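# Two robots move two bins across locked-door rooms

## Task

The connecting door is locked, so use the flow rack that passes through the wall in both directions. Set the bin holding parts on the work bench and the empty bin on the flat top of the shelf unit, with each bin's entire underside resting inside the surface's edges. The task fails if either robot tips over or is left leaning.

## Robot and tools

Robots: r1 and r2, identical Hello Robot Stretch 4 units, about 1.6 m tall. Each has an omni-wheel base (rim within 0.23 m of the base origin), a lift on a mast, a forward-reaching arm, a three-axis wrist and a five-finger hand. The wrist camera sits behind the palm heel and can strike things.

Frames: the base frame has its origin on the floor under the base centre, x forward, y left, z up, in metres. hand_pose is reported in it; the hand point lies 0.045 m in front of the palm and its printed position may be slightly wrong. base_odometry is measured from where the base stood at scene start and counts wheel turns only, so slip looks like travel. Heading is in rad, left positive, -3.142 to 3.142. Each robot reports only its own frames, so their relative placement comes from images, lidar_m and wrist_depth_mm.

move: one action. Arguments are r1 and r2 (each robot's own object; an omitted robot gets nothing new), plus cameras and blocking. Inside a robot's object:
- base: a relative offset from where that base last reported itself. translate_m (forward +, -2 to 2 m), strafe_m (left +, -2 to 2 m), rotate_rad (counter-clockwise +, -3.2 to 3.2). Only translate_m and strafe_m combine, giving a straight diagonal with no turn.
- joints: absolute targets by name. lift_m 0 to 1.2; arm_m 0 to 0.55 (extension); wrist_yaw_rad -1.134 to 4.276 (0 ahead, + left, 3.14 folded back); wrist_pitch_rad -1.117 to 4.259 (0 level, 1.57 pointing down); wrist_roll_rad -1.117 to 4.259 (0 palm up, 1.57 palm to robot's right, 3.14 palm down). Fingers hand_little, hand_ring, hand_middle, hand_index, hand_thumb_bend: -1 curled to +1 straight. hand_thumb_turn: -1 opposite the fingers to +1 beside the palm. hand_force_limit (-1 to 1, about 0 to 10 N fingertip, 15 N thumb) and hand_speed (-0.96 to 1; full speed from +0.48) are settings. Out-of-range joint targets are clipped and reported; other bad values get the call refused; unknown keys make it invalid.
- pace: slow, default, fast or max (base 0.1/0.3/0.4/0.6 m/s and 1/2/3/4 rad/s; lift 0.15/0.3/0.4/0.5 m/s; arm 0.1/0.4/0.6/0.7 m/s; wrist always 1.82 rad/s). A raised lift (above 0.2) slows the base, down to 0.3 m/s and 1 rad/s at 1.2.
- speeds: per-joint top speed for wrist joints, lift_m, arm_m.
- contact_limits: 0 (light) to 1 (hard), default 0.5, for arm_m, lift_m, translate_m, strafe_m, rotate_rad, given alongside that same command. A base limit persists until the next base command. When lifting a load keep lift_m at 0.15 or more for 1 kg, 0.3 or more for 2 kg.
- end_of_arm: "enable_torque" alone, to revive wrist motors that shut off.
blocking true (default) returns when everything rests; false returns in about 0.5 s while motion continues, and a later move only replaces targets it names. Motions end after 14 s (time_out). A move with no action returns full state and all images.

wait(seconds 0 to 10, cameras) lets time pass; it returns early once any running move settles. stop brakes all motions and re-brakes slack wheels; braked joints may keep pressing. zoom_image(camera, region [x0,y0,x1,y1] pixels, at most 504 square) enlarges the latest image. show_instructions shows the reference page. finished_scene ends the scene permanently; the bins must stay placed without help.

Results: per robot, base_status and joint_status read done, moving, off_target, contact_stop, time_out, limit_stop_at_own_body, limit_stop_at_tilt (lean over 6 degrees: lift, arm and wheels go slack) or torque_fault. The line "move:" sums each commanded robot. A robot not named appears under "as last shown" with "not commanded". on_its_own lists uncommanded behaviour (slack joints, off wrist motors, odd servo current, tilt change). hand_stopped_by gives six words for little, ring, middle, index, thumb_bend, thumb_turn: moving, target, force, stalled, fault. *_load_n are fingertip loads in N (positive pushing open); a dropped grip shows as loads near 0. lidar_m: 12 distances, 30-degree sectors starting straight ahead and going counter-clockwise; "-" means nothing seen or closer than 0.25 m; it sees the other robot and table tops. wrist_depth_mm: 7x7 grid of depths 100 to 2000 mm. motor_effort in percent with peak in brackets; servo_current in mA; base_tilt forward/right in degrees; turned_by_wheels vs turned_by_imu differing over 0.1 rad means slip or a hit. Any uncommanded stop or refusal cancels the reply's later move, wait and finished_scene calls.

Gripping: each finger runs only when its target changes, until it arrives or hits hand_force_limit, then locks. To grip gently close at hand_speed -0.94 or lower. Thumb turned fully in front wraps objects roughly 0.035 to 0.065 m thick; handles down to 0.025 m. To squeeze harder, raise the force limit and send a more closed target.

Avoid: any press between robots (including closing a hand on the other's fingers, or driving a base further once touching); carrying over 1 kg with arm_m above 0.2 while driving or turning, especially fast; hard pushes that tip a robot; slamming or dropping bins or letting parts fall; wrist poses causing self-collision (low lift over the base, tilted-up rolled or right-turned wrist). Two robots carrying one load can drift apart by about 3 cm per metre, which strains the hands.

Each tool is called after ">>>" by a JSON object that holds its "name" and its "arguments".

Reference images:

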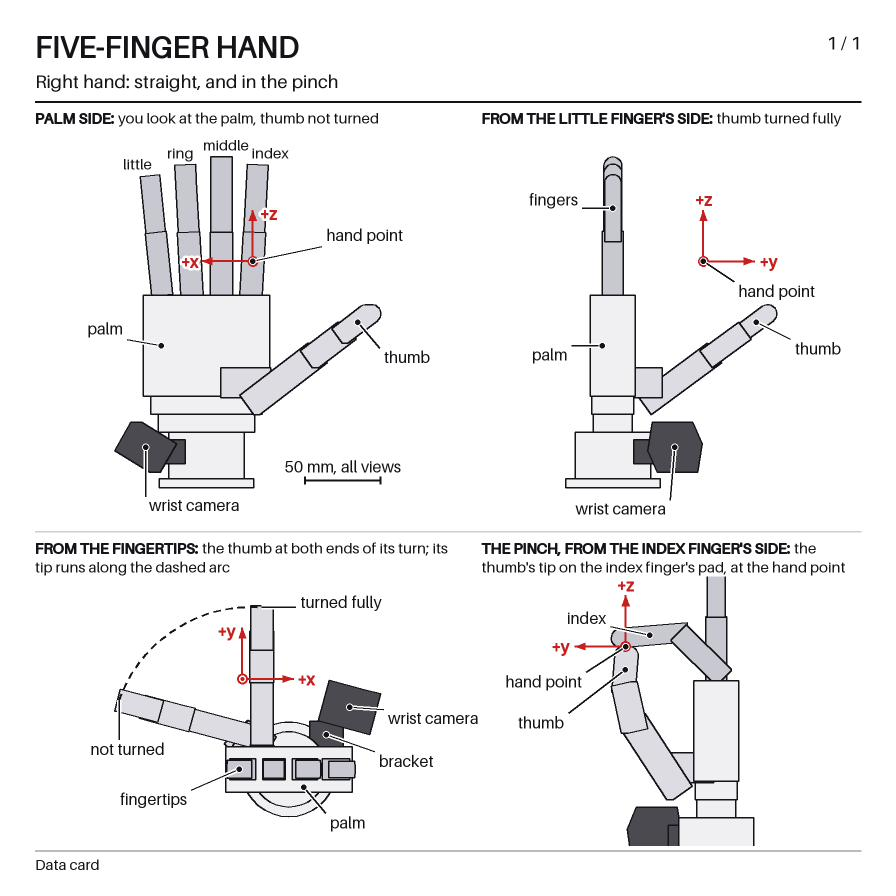

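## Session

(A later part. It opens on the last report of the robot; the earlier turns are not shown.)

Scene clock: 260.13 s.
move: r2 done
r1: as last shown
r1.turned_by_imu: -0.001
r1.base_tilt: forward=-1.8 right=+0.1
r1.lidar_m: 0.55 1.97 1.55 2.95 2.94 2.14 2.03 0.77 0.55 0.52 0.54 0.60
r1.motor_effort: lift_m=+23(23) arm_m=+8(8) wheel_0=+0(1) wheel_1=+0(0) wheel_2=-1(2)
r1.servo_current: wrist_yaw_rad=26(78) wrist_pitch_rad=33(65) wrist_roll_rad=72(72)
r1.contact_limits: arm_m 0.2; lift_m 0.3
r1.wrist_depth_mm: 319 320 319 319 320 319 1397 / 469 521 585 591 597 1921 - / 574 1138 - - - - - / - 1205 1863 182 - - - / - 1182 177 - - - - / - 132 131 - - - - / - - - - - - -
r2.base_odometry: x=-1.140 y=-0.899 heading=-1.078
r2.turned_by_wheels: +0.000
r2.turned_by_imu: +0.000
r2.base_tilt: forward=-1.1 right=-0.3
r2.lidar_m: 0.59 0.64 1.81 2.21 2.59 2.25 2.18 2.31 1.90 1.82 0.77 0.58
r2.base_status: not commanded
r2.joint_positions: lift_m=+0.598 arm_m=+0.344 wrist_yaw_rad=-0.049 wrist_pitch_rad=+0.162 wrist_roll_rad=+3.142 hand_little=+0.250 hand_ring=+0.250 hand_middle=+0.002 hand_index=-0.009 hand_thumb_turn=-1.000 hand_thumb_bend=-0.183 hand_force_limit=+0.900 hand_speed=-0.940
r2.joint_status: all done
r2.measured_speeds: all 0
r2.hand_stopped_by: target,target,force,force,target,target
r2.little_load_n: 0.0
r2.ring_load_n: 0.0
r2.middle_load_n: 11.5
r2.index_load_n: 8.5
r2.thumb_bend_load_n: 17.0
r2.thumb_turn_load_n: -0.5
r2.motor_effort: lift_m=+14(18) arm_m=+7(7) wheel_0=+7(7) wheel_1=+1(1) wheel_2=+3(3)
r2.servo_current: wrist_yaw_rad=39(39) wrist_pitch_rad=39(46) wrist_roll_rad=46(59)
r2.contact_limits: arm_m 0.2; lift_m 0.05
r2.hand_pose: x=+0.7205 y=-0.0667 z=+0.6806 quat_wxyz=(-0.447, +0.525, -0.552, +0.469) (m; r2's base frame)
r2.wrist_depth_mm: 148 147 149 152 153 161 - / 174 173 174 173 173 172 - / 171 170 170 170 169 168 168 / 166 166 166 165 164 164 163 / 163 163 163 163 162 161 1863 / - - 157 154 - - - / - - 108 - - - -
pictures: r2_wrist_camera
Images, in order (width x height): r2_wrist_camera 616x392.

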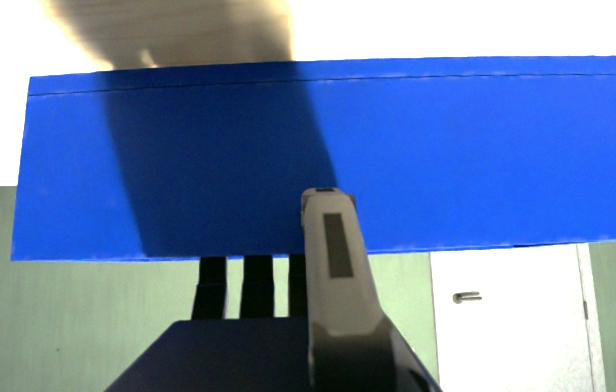

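>>> {"name": "move", "arguments": {"r2": {"joints": {"hand_index": 0.06, "hand_middle": 0.07, "hand_speed": -0.9}}, "cameras": ["r2_wrist_camera"]}}

>>> {"name": "move", "arguments": {"r2": {"joints": {"hand_index": 0.16, "hand_middle": 0.16, "hand_speed": -0.9}}, "cameras": ["r2_wrist_camera"]}}

>>> {"name": "move", "arguments": {"r2": {"joints": {"hand_thumb_bend": 0.0, "hand_speed": -0.85}}, "cameras": ["r2_wrist_camera", "r2_head_camera"]}}

Scene clock: 261.00 s.
move: r2 done
r1: as last shown
r1.turned_by_imu: +0.000
r1.base_tilt: forward=-1.8 right=+0.2
r1.lidar_m: 0.56 2.00 1.55 2.97 2.93 2.15 2.03 0.75 0.55 0.50 0.53 0.59
r1.motor_effort: lift_m=+23(23) arm_m=+8(8) wheel_0=-1(1) wheel_1=+0(0) wheel_2=-1(2)
r1.servo_current: wrist_yaw_rad=33(59) wrist_pitch_rad=46(52) wrist_roll_rad=52(59)
r1.contact_limits: arm_m 0.2; lift_m 0.3
r1.wrist_depth_mm: 320 319 319 319 320 319 1397 / 469 521 591 585 597 1983 - / 574 1138 - - - - - / - 1205 1863 183 - - - / - 1205 177 - - - - / - 131 132 - - - - / - - - - - - -
r2.base_odometry: x=-1.140 y=-0.899 heading=-1.078
r2.turned_by_wheels: +0.000
r2.turned_by_imu: +0.000
r2.base_tilt: forward=-1.1 right=-0.2
r2.lidar_m: 0.59 0.63 1.80 2.18 2.60 2.24 2.17 2.30 1.91 1.83 0.78 0.60
r2.base_status: not commanded
r2.joint_positions: lift_m=+0.597 arm_m=+0.344 wrist_yaw_rad=-0.049 wrist_pitch_rad=+0.162 wrist_roll_rad=+3.142 hand_little=+0.250 hand_ring=+0.250 hand_middle=+0.070 hand_index=+0.060 hand_thumb_turn=-1.000 hand_thumb_bend=-0.188 hand_force_limit=+0.900 hand_speed=-0.900
r2.joint_status: all done
r2.measured_speeds: all 0
r2.hand_stopped_by: target,target,target,target,target,target
r2.little_load_n: -0.5
r2.ring_load_n: 0.0
r2.middle_load_n: 1.5
r2.index_load_n: 0.5
r2.thumb_bend_load_n: -0.5
r2.thumb_turn_load_n: -0.5
r2.motor_effort: lift_m=+14(15) arm_m=+7(7) wheel_0=+7(7) wheel_1=+1(1) wheel_2=+3(3)
r2.servo_current: wrist_yaw_rad=39(39) wrist_pitch_rad=33(46) wrist_roll_rad=33(59)
r2.contact_limits: arm_m 0.2; lift_m 0.05
r2.hand_pose: x=+0.7205 y=-0.0667 z=+0.6806 quat_wxyz=(-0.447, +0.525, -0.552, +0.469) (m; r2's base frame)
r2.wrist_depth_mm: 146 143 145 147 149 157 158 / 171 175 175 174 174 175 - / 174 172 172 171 170 170 170 / 168 167 167 167 166 166 165 / 163 163 164 164 163 162 1921 / - - 157 154 - - - / - - 108 - - - -
pictures: r2_wrist_camera
Images, in order (width x height): r2_wrist_camera 616x392.

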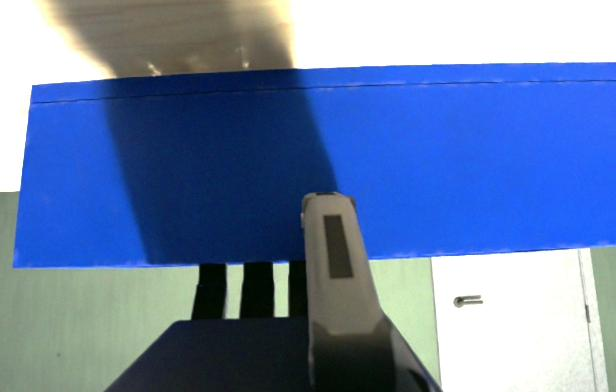

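Scene clock: 261.83 s.
move: r2 done
r1: as last shown
r1.base_tilt: forward=-1.7 right=+0.0
r1.lidar_m: 0.58 1.99 1.55 2.95 2.95 2.14 2.03 0.75 0.56 0.51 0.55 0.59
r1.motor_effort: lift_m=+23(23) arm_m=+8(8) wheel_0=+0(1) wheel_1=+0(0) wheel_2=-2(2)
r1.servo_current: wrist_yaw_rad=33(65) wrist_pitch_rad=46(65) wrist_roll_rad=52(59)
r1.contact_limits: arm_m 0.2; lift_m 0.3
r1.wrist_depth_mm: 319 319 319 320 320 319 1397 / 469 521 580 585 603 1983 - / 574 1118 - - - - - / - 1205 1863 183 - - - / - 1160 177 - - - - / - 131 132 - - - - / - - - - - - -
r2.base_odometry: x=-1.140 y=-0.899 heading=-1.078
r2.turned_by_wheels: +0.000
r2.turned_by_imu: +0.000
r2.base_tilt: forward=-1.2 right=-0.3
r2.lidar_m: 0.57 0.61 1.79 2.19 2.58 2.23 2.18 2.31 1.90 1.83 0.78 0.60
r2.base_status: not commanded
r2.joint_positions: lift_m=+0.597 arm_m=+0.344 wrist_yaw_rad=-0.049 wrist_pitch_rad=+0.162 wrist_roll_rad=+3.142 hand_little=+0.250 hand_ring=+0.250 hand_middle=+0.160 hand_index=+0.160 hand_thumb_turn=-1.000 hand_thumb_bend=-0.188 hand_force_limit=+0.900 hand_speed=-0.900
r2.joint_status: all done
r2.measured_speeds: all 0
r2.hand_stopped_by: target,target,target,target,target,target
r2.little_load_n: 0.0
r2.ring_load_n: 0.0
r2.middle_load_n: 0.0
r2.index_load_n: 0.0
r2.thumb_bend_load_n: 0.0
r2.thumb_turn_load_n: 0.0
r2.motor_effort: lift_m=+16(17) arm_m=+7(7) wheel_0=+7(7) wheel_1=+1(1) wheel_2=+3(3)
r2.servo_current: wrist_yaw_rad=39(46) wrist_pitch_rad=39(46) wrist_roll_rad=39(65)
r2.contact_limits: arm_m 0.2; lift_m 0.05
r2.hand_pose: x=+0.7205 y=-0.0667 z=+0.6804 quat_wxyz=(-0.447, +0.525, -0.552, +0.469) (m; r2's base frame)
r2.wrist_depth_mm: 143 140 142 144 146 154 - / 173 171 175 175 174 174 - / 174 172 172 172 171 171 171 / 168 168 167 167 166 166 166 / 163 164 164 163 163 162 163 / - - 157 156 - - - / - - 108 - - - -
pictures: r2_wrist_camera
Images, in order (width x height): r2_wrist_camera 616x392.

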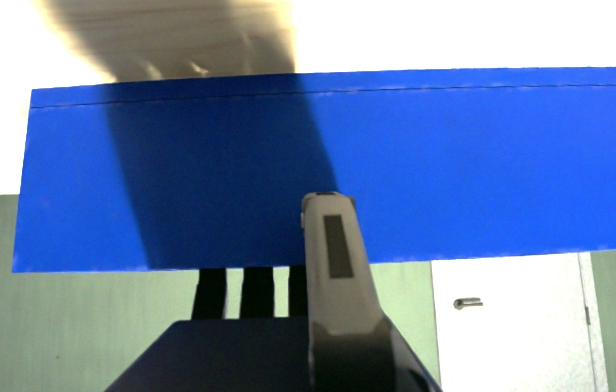

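Scene clock: 263.20 s.
move: r2 done
r1: as last shown
r1.turned_by_imu: -0.001
r1.base_tilt: forward=-1.7 right=+0.2
r1.lidar_m: 0.55 1.98 1.56 2.94 2.91 2.16 2.04 0.75 0.55 0.52 0.56 0.58
r1.motor_effort: lift_m=+23(23) arm_m=+8(8) wheel_0=+0(1) wheel_1=+0(0) wheel_2=-1(2)
r1.servo_current: wrist_yaw_rad=33(72) wrist_pitch_rad=65(65) wrist_roll_rad=39(72)
r1.contact_limits: arm_m 0.2; lift_m 0.3
r1.wrist_depth_mm: 319 319 319 319 320 319 1366 / 469 521 585 591 597 1983 - / 569 1118 - - - - - / - 1205 1863 182 - - - / - 1160 177 - - - - / - 131 132 - - - - / - - - - - - -
r2.base_odometry: x=-1.140 y=-0.899 heading=-1.078
r2.turned_by_wheels: +0.000
r2.turned_by_imu: +0.000
r2.base_tilt: forward=-1.1 right=-0.2
r2.lidar_m: 0.58 0.61 1.81 2.19 2.59 2.25 2.18 2.29 1.89 1.83 0.78 0.60
r2.base_status: not commanded
r2.joint_positions: lift_m=+0.597 arm_m=+0.344 wrist_yaw_rad=-0.049 wrist_pitch_rad=+0.162 wrist_roll_rad=+3.142 hand_little=+0.250 hand_ring=+0.250 hand_middle=+0.160 hand_index=+0.160 hand_thumb_turn=-1.000 hand_thumb_bend=+0.000 hand_force_limit=+0.900 hand_speed=-0.850
r2.joint_status: all done
r2.measured_speeds: all 0
r2.hand_stopped_by: target,target,target,target,target,target
r2.little_load_n: 0.0
r2.ring_load_n: 0.0
r2.middle_load_n: 0.0
r2.index_load_n: 0.0
r2.thumb_bend_load_n: 0.0
r2.thumb_turn_load_n: 0.0
r2.motor_effort: lift_m=+16(16) arm_m=+7(7) wheel_0=+7(7) wheel_1=+1(1) wheel_2=+3(3)
r2.servo_current: wrist_yaw_rad=39(39) wrist_pitch_rad=39(46) wrist_roll_rad=33(65)
r2.contact_limits: arm_m 0.2; lift_m 0.05
r2.hand_pose: x=+0.7205 y=-0.0667 z=+0.6804 quat_wxyz=(-0.447, +0.525, -0.552, +0.469) (m; r2's base frame)
r2.wrist_depth_mm: 143 140 141 144 146 154 - / 174 171 175 175 174 174 - / 175 173 172 172 172 171 171 / 168 167 167 166 167 166 166 / 164 164 164 163 163 162 163 / - - 157 155 - - - / - - 108 - - - -
pictures: r2_head_camera, r2_wrist_camera
Images, in order (width x height): r2_head_camera 420x560, r2_wrist_camera 616x392.

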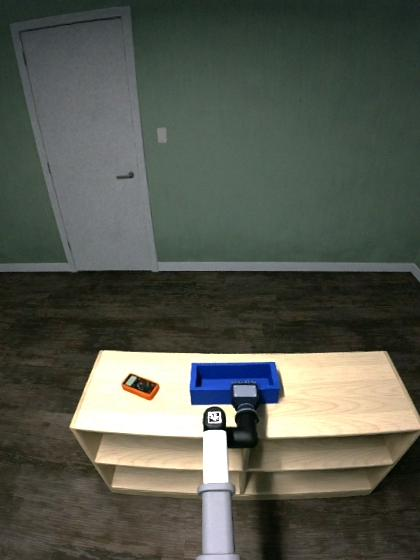

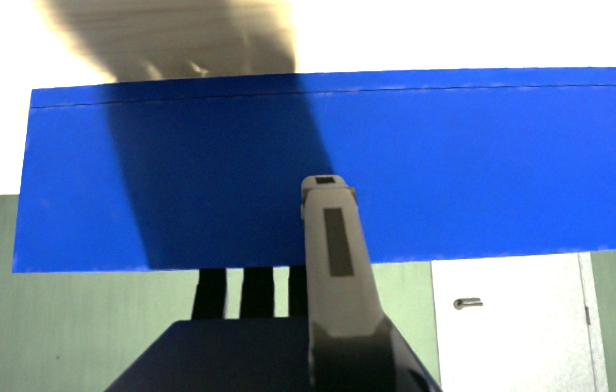

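>>> {"name": "move", "arguments": {"r2": {"joints": {"lift_m": 0.63}, "pace": "slow", "contact_limits": {"lift_m": 0.1}}, "cameras": ["r2_wrist_camera"]}}

>>> {"name": "move", "arguments": {"r2": {"joints": {"lift_m": 0.80}, "pace": "slow", "contact_limits": {"lift_m": 0.1}}, "cameras": ["r2_wrist_camera", "r2_head_camera"]}}

>>> {"name": "move", "arguments": {"r2": {"base": {"translate_m": -0.25}, "joints": {"arm_m": 0.1}, "contact_limits": {"translate_m": 0.2, "arm_m": 0.2}}, "cameras": ["r2_wrist_camera", "r2_head_camera", "r2_head_left_camera"]}}

Scene clock: 264.50 s.
move: r2 done
r1.base_odometry: x=-0.105 y=-0.737 heading=-0.766
r1.turned_by_wheels: +0.000
r1.turned_by_imu: -0.001
r1.base_tilt: forward=-1.8 right=+0.0
r1.lidar_m: 0.57 1.98 1.55 2.94 2.95 2.16 2.04 0.77 0.55 0.51 0.54 0.57
r1.base_status: not commanded
r1.joint_positions: lift_m=+0.780 arm_m=+0.237 wrist_yaw_rad=-0.023 wrist_pitch_rad=+0.202 wrist_roll_rad=+3.183 hand_little=+0.200 hand_ring=+0.200 hand_middle=+0.150 hand_index=+0.150 hand_thumb_turn=-1.000 hand_thumb_bend=+0.100 hand_force_limit=+0.400 hand_speed=-0.700
r1.joint_status: not commanded
r1.measured_speeds: all 0
r1.hand_stopped_by: target,target,target,target,target,target
r1.little_load_n: 0.0
r1.ring_load_n: 0.0
r1.middle_load_n: 0.0
r1.index_load_n: 0.0
r1.thumb_bend_load_n: 0.0
r1.thumb_turn_load_n: 0.0
r1.motor_effort: lift_m=+23(23) arm_m=+8(8) wheel_0=+0(1) wheel_1=+0(0) wheel_2=-1(2)
r1.servo_current: wrist_yaw_rad=33(52) wrist_pitch_rad=39(72) wrist_roll_rad=33(72)
r1.contact_limits: arm_m 0.2; lift_m 0.3
r1.hand_pose: x=+0.6113 y=-0.0589 z=+0.8558 quat_wxyz=(-0.451, +0.530, -0.565, +0.443) (m; r1's base frame)
r1.wrist_depth_mm: 320 319 319 320 319 320 1366 / 469 521 585 585 597 1921 - / 574 1138 - - - - - / - 1229 1921 182 - - - / - 1182 176 - - - - / - 131 132 - - - - / - - - - - - -
r2.base_odometry: x=-1.140 y=-0.899 heading=-1.078
r2.turned_by_wheels: +0.000
r2.turned_by_imu: +0.000
r2.base_tilt: forward=-1.1 right=-0.2
r2.lidar_m: 0.57 0.62 1.81 2.20 2.58 2.24 2.18 2.29 1.87 1.80 0.81 0.62
r2.base_status: not commanded
r2.joint_positions: lift_m=+0.630 arm_m=+0.344 wrist_yaw_rad=-0.049 wrist_pitch_rad=+0.162 wrist_roll_rad=+3.142 hand_little=+0.250 hand_ring=+0.250 hand_middle=+0.160 hand_index=+0.160 hand_thumb_turn=-1.000 hand_thumb_bend=+0.000 hand_force_limit=+0.900 hand_speed=-0.850
r2.joint_status: all done
r2.measured_speeds: all 0
r2.hand_stopped_by: target,target,target,target,target,target
r2.little_load_n: 0.0
r2.ring_load_n: 0.0
r2.middle_load_n: 0.0
r2.index_load_n: 0.0
r2.thumb_bend_load_n: 0.0
r2.thumb_turn_load_n: 0.0
r2.motor_effort: lift_m=+24(28) arm_m=+7(7) wheel_0=+7(7) wheel_1=+1(1) wheel_2=+3(4)
r2.servo_current: wrist_yaw_rad=39(46) wrist_pitch_rad=52(52) wrist_roll_rad=52(52)
r2.contact_limits: arm_m 0.2; lift_m 0.1
r2.hand_pose: x=+0.7205 y=-0.0667 z=+0.7128 quat_wxyz=(-0.447, +0.525, -0.552, +0.469) (m; r2's base frame)
r2.wrist_depth_mm: 183 181 181 180 180 180 - / 179 178 177 176 177 176 177 / 175 173 172 172 171 171 171 / 170 170 169 168 167 171 - / - - 182 179 - - - / - - 157 156 - - - / - - 108 - - - -
pictures: r2_wrist_camera
Images, in order (width x height): r2_wrist_camera 616x392.

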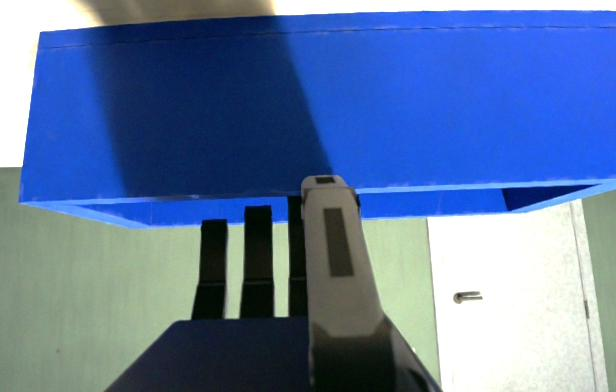

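Scene clock: 266.67 s.
move: r2 done
r1: as last shown
r1.base_tilt: forward=-1.9 right=+0.1
r1.lidar_m: 0.56 1.98 1.55 2.95 2.94 2.16 2.05 0.76 0.54 0.52 0.54 0.58
r1.index_load_n: -0.5
r1.servo_current: wrist_yaw_rad=33(65) wrist_pitch_rad=65(65) wrist_roll_rad=46(85)
r1.contact_limits: arm_m 0.2; lift_m 0.3
r1.wrist_depth_mm: 319 319 317 320 320 319 1366 / 469 521 580 585 597 1921 - / 569 1138 - - - - - / - 1229 1921 182 - - - / - 1182 177 - - - - / - 131 131 - - - - / - - - - - - -
r2.base_odometry: x=-1.140 y=-0.899 heading=-1.078
r2.turned_by_wheels: +0.000
r2.turned_by_imu: +0.000
r2.base_tilt: forward=-1.1 right=-0.3
r2.lidar_m: 0.58 0.65 1.81 2.22 2.59 2.25 2.18 2.31 1.89 1.83 0.81 0.60
r2.base_status: not commanded
r2.joint_positions: lift_m=+0.800 arm_m=+0.344 wrist_yaw_rad=-0.049 wrist_pitch_rad=+0.162 wrist_roll_rad=+3.142 hand_little=+0.250 hand_ring=+0.250 hand_middle=+0.160 hand_index=+0.160 hand_thumb_turn=-1.000 hand_thumb_bend=+0.000 hand_force_limit=+0.900 hand_speed=-0.850
r2.joint_status: all done
r2.measured_speeds: all 0
r2.hand_stopped_by: target,target,target,target,target,target
r2.little_load_n: 0.0
r2.ring_load_n: 0.0
r2.middle_load_n: 0.0
r2.index_load_n: 0.0
r2.thumb_bend_load_n: 0.0
r2.thumb_turn_load_n: 0.0
r2.motor_effort: lift_m=+24(29) arm_m=+7(7) wheel_0=+7(7) wheel_1=+1(1) wheel_2=+3(3)
r2.servo_current: wrist_yaw_rad=33(39) wrist_pitch_rad=39(59) wrist_roll_rad=20(65)
r2.contact_limits: arm_m 0.2; lift_m 0.1
r2.hand_pose: x=+0.7205 y=-0.0667 z=+0.8828 quat_wxyz=(-0.447, +0.525, -0.552, +0.469) (m; r2's base frame)
r2.wrist_depth_mm: 1366 1397 1430 1464 1499 1499 1499 / 1708 1756 1808 1863 1863 1921 1921 / - - - - - - - / - - - 195 - - - / - - 183 180 - - - / - - 157 156 - - - / - - 108 - - - -
pictures: r2_head_camera, r2_wrist_camera
Images, in order (width x height): r2_head_camera 420x560, r2_wrist_camera 616x392.

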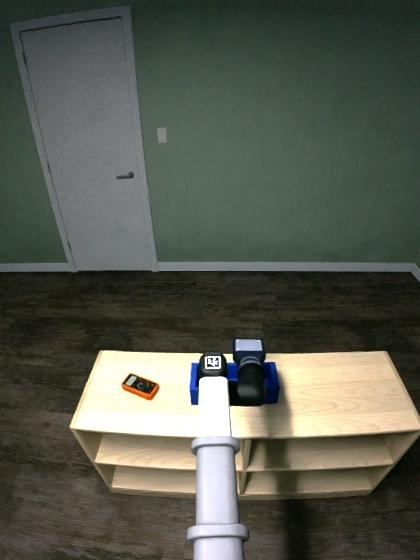

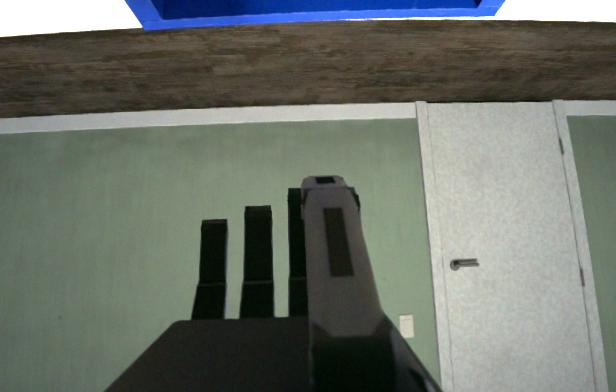

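Scene clock: 268.97 s.
move: r2 done
r1: as last shown
r1.base_tilt: forward=-1.8 right=+0.0
r1.lidar_m: 0.57 1.99 1.54 2.95 2.93 2.15 2.05 0.76 0.54 0.52 0.54 0.59
r1.index_load_n: 0.0
r1.motor_effort: lift_m=+23(23) arm_m=+8(8) wheel_0=+0(1) wheel_1=+0(0) wheel_2=-2(2)
r1.servo_current: wrist_yaw_rad=33(59) wrist_pitch_rad=59(72) wrist_roll_rad=26(85)
r1.contact_limits: arm_m 0.2; lift_m 0.3
r1.wrist_depth_mm: 319 319 319 320 320 319 1366 / 469 521 580 591 597 1921 - / 574 1118 - - - - - / - 1205 1863 182 - - - / - 1205 177 - - - - / - 131 132 - - - - / - - - - - - -
r2.base_odometry: x=-1.258 y=-0.679 heading=-1.079
r2.turned_by_wheels: +0.000
r2.turned_by_imu: +0.001
r2.base_tilt: forward=-1.0 right=-0.3
r2.lidar_m: 0.83 0.89 1.90 2.46 2.61 1.98 1.93 2.06 1.87 1.81 1.93 0.85
r2.base_status: done
r2.joint_positions: lift_m=+0.800 arm_m=+0.100 wrist_yaw_rad=-0.049 wrist_pitch_rad=+0.162 wrist_roll_rad=+3.142 hand_little=+0.250 hand_ring=+0.250 hand_middle=+0.160 hand_index=+0.160 hand_thumb_turn=-1.000 hand_thumb_bend=+0.000 hand_force_limit=+0.900 hand_speed=-0.850
r2.joint_status: all done
r2.measured_speeds: all 0
r2.hand_stopped_by: target,target,target,target,target,target
r2.little_load_n: 0.0
r2.ring_load_n: 0.0
r2.middle_load_n: 0.0
r2.index_load_n: 0.0
r2.thumb_bend_load_n: 0.0
r2.thumb_turn_load_n: 0.0
r2.motor_effort: lift_m=+24(25) arm_m=-7(12) wheel_0=-6(14) wheel_1=-2(8) wheel_2=+3(13)
r2.servo_current: wrist_yaw_rad=39(46) wrist_pitch_rad=39(52) wrist_roll_rad=33(65)
r2.contact_limits: arm_m 0.2; lift_m 0.1; translate_m 0.2
r2.hand_pose: x=+0.4769 y=-0.0667 z=+0.8828 quat_wxyz=(-0.447, +0.525, -0.552, +0.469) (m; r2's base frame)
r2.wrist_depth_mm: 820 878 866 866 891 931 798 / 647 621 634 640 621 627 634 / 809 820 854 - 904 931 - / - - - 195 - - - / - - 187 179 - - - / - - 163 156 - - - / - - 108 - - - -
pictures: r2_head_camera, r2_head_left_camera, r2_wrist_camera
Images, in order (width x height): r2_head_camera 420x560, r2_head_left_camera 420x672, r2_wrist_camera 616x392.

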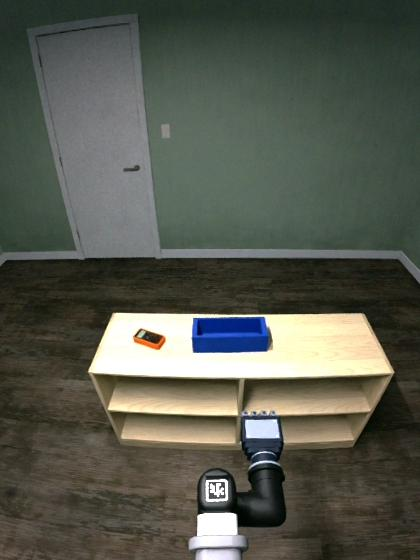

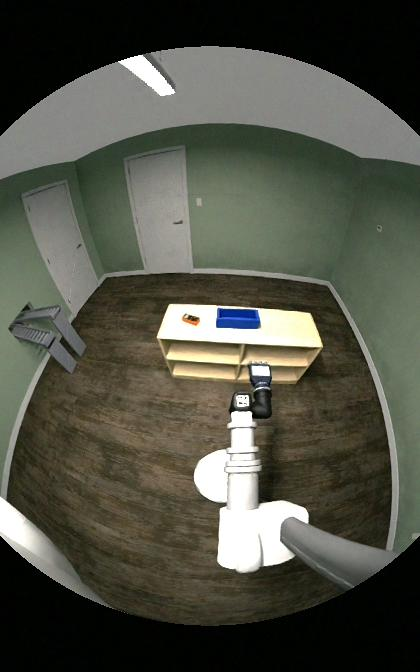

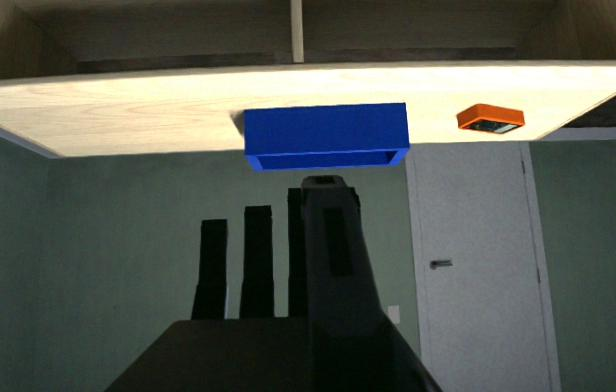

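>>> {"name": "move", "arguments": {"cameras": ["r1_head_camera", "r1_head_left_camera", "r1_head_right_camera"]}}

Scene clock: 269.10 s.
r1.base_odometry: x=-0.105 y=-0.737 heading=-0.766
r1.turned_by_wheels: +0.000
r1.turned_by_imu: +0.000
r1.base_tilt: forward=-1.8 right=+0.2
r1.lidar_m: 0.57 1.99 1.54 2.93 2.93 2.15 2.04 0.76 0.55 0.52 0.53 0.58
r1.base_status: not commanded
r1.joint_positions: lift_m=+0.780 arm_m=+0.237 wrist_yaw_rad=-0.023 wrist_pitch_rad=+0.202 wrist_roll_rad=+3.183 hand_little=+0.200 hand_ring=+0.200 hand_middle=+0.150 hand_index=+0.150 hand_thumb_turn=-1.000 hand_thumb_bend=+0.100 hand_force_limit=+0.400 hand_speed=-0.700
r1.joint_status: not commanded
r1.measured_speeds: all 0
r1.hand_stopped_by: target,target,target,target,target,target
r1.little_load_n: -0.5
r1.ring_load_n: 0.0
r1.middle_load_n: 0.0
r1.index_load_n: 0.0
r1.thumb_bend_load_n: 0.0
r1.thumb_turn_load_n: 0.0
r1.motor_effort: lift_m=+23(23) arm_m=+8(8) wheel_0=+0(1) wheel_1=+0(0) wheel_2=-2(2)
r1.servo_current: wrist_yaw_rad=33(59) wrist_pitch_rad=33(72) wrist_roll_rad=39(85)
r1.contact_limits: arm_m 0.2; lift_m 0.3
r1.hand_pose: x=+0.6113 y=-0.0589 z=+0.8558 quat_wxyz=(-0.451, +0.530, -0.565, +0.443) (m; r1's base frame)
r1.wrist_depth_mm: 320 319 319 319 320 319 1366 / 469 521 585 591 597 1921 - / 569 1138 - - - - - / - 1205 1863 182 - - - / - 1182 177 - - - - / - 131 132 - - - - / - - - - - - -
r2.base_odometry: x=-1.258 y=-0.679 heading=-1.079
r2.turned_by_wheels: +0.000
r2.turned_by_imu: +0.000
r2.base_tilt: forward=-1.1 right=-0.2
r2.lidar_m: 0.82 0.89 1.89 2.45 2.60 2.00 1.93 2.05 1.88 1.81 1.92 0.87
r2.base_status: done
r2.joint_positions: lift_m=+0.800 arm_m=+0.100 wrist_yaw_rad=-0.049 wrist_pitch_rad=+0.162 wrist_roll_rad=+3.142 hand_little=+0.250 hand_ring=+0.250 hand_middle=+0.160 hand_index=+0.160 hand_thumb_turn=-1.000 hand_thumb_bend=+0.000 hand_force_limit=+0.900 hand_speed=-0.850
r2.joint_status: all done
r2.measured_speeds: all 0
r2.hand_stopped_by: target,target,target,target,target,target
r2.little_load_n: 0.0
r2.ring_load_n: 0.0
r2.middle_load_n: 0.0
r2.index_load_n: 0.0
r2.thumb_bend_load_n: 0.0
r2.thumb_turn_load_n: 0.0
r2.motor_effort: lift_m=+24(25) arm_m=-7(12) wheel_0=-6(14) wheel_1=-2(8) wheel_2=+3(13)
r2.servo_current: wrist_yaw_rad=33(46) wrist_pitch_rad=39(52) wrist_roll_rad=39(65)
r2.contact_limits: arm_m 0.2; lift_m 0.1; translate_m 0.2
r2.hand_pose: x=+0.4769 y=-0.0667 z=+0.8828 quat_wxyz=(-0.447, +0.525, -0.552, +0.469) (m; r2's base frame)
r2.wrist_depth_mm: 820 866 854 878 891 931 798 / 647 621 634 640 621 627 627 / 809 831 842 - 904 917 - / - - - 195 - - - / - - 187 180 - - - / - - 163 156 - - - / - - 108 - - - -
pictures: r1_head_camera, r1_head_left_camera, r1_head_right_camera
Images, in order (width x height): r1_head_camera 420x560, r1_head_left_camera 420x672, r1_head_right_camera 420x672.

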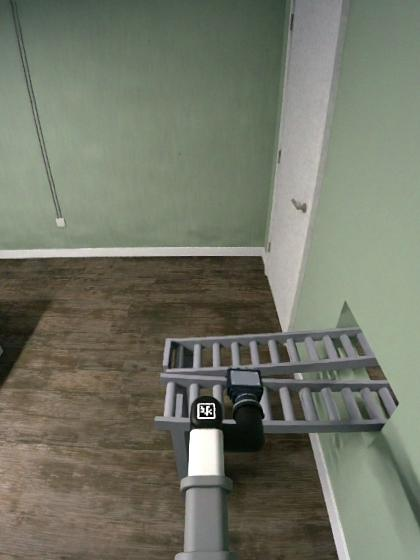

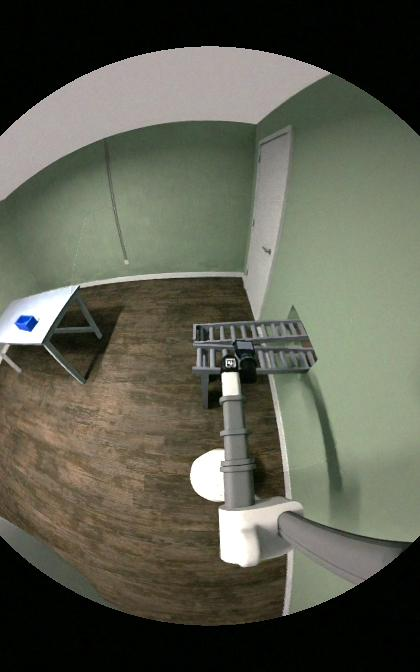

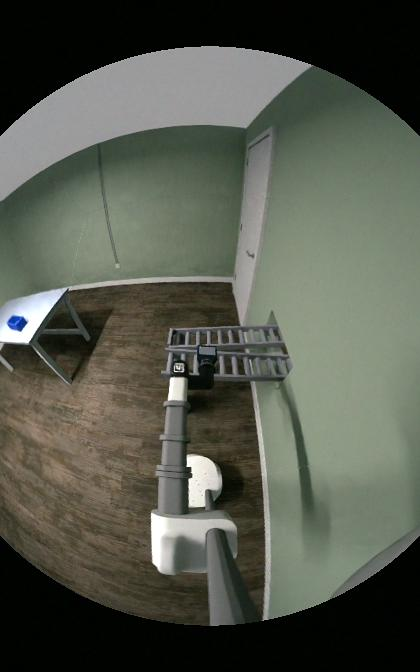

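>>> {"name": "zoom_image", "arguments": {"camera": "r1_head_left_camera", "region": [0, 270, 110, 390]}}

Scaled by 4.200 from the camera's 420x672 image, which has a finer 600x960 frame.

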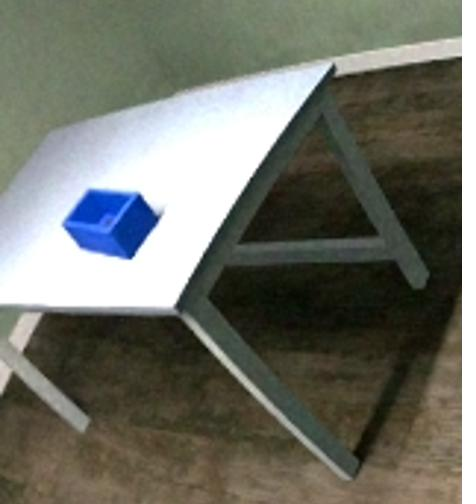

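>>> {"name": "finished_scene", "arguments": {"scene": 1}}

The scene is finished: the task was done.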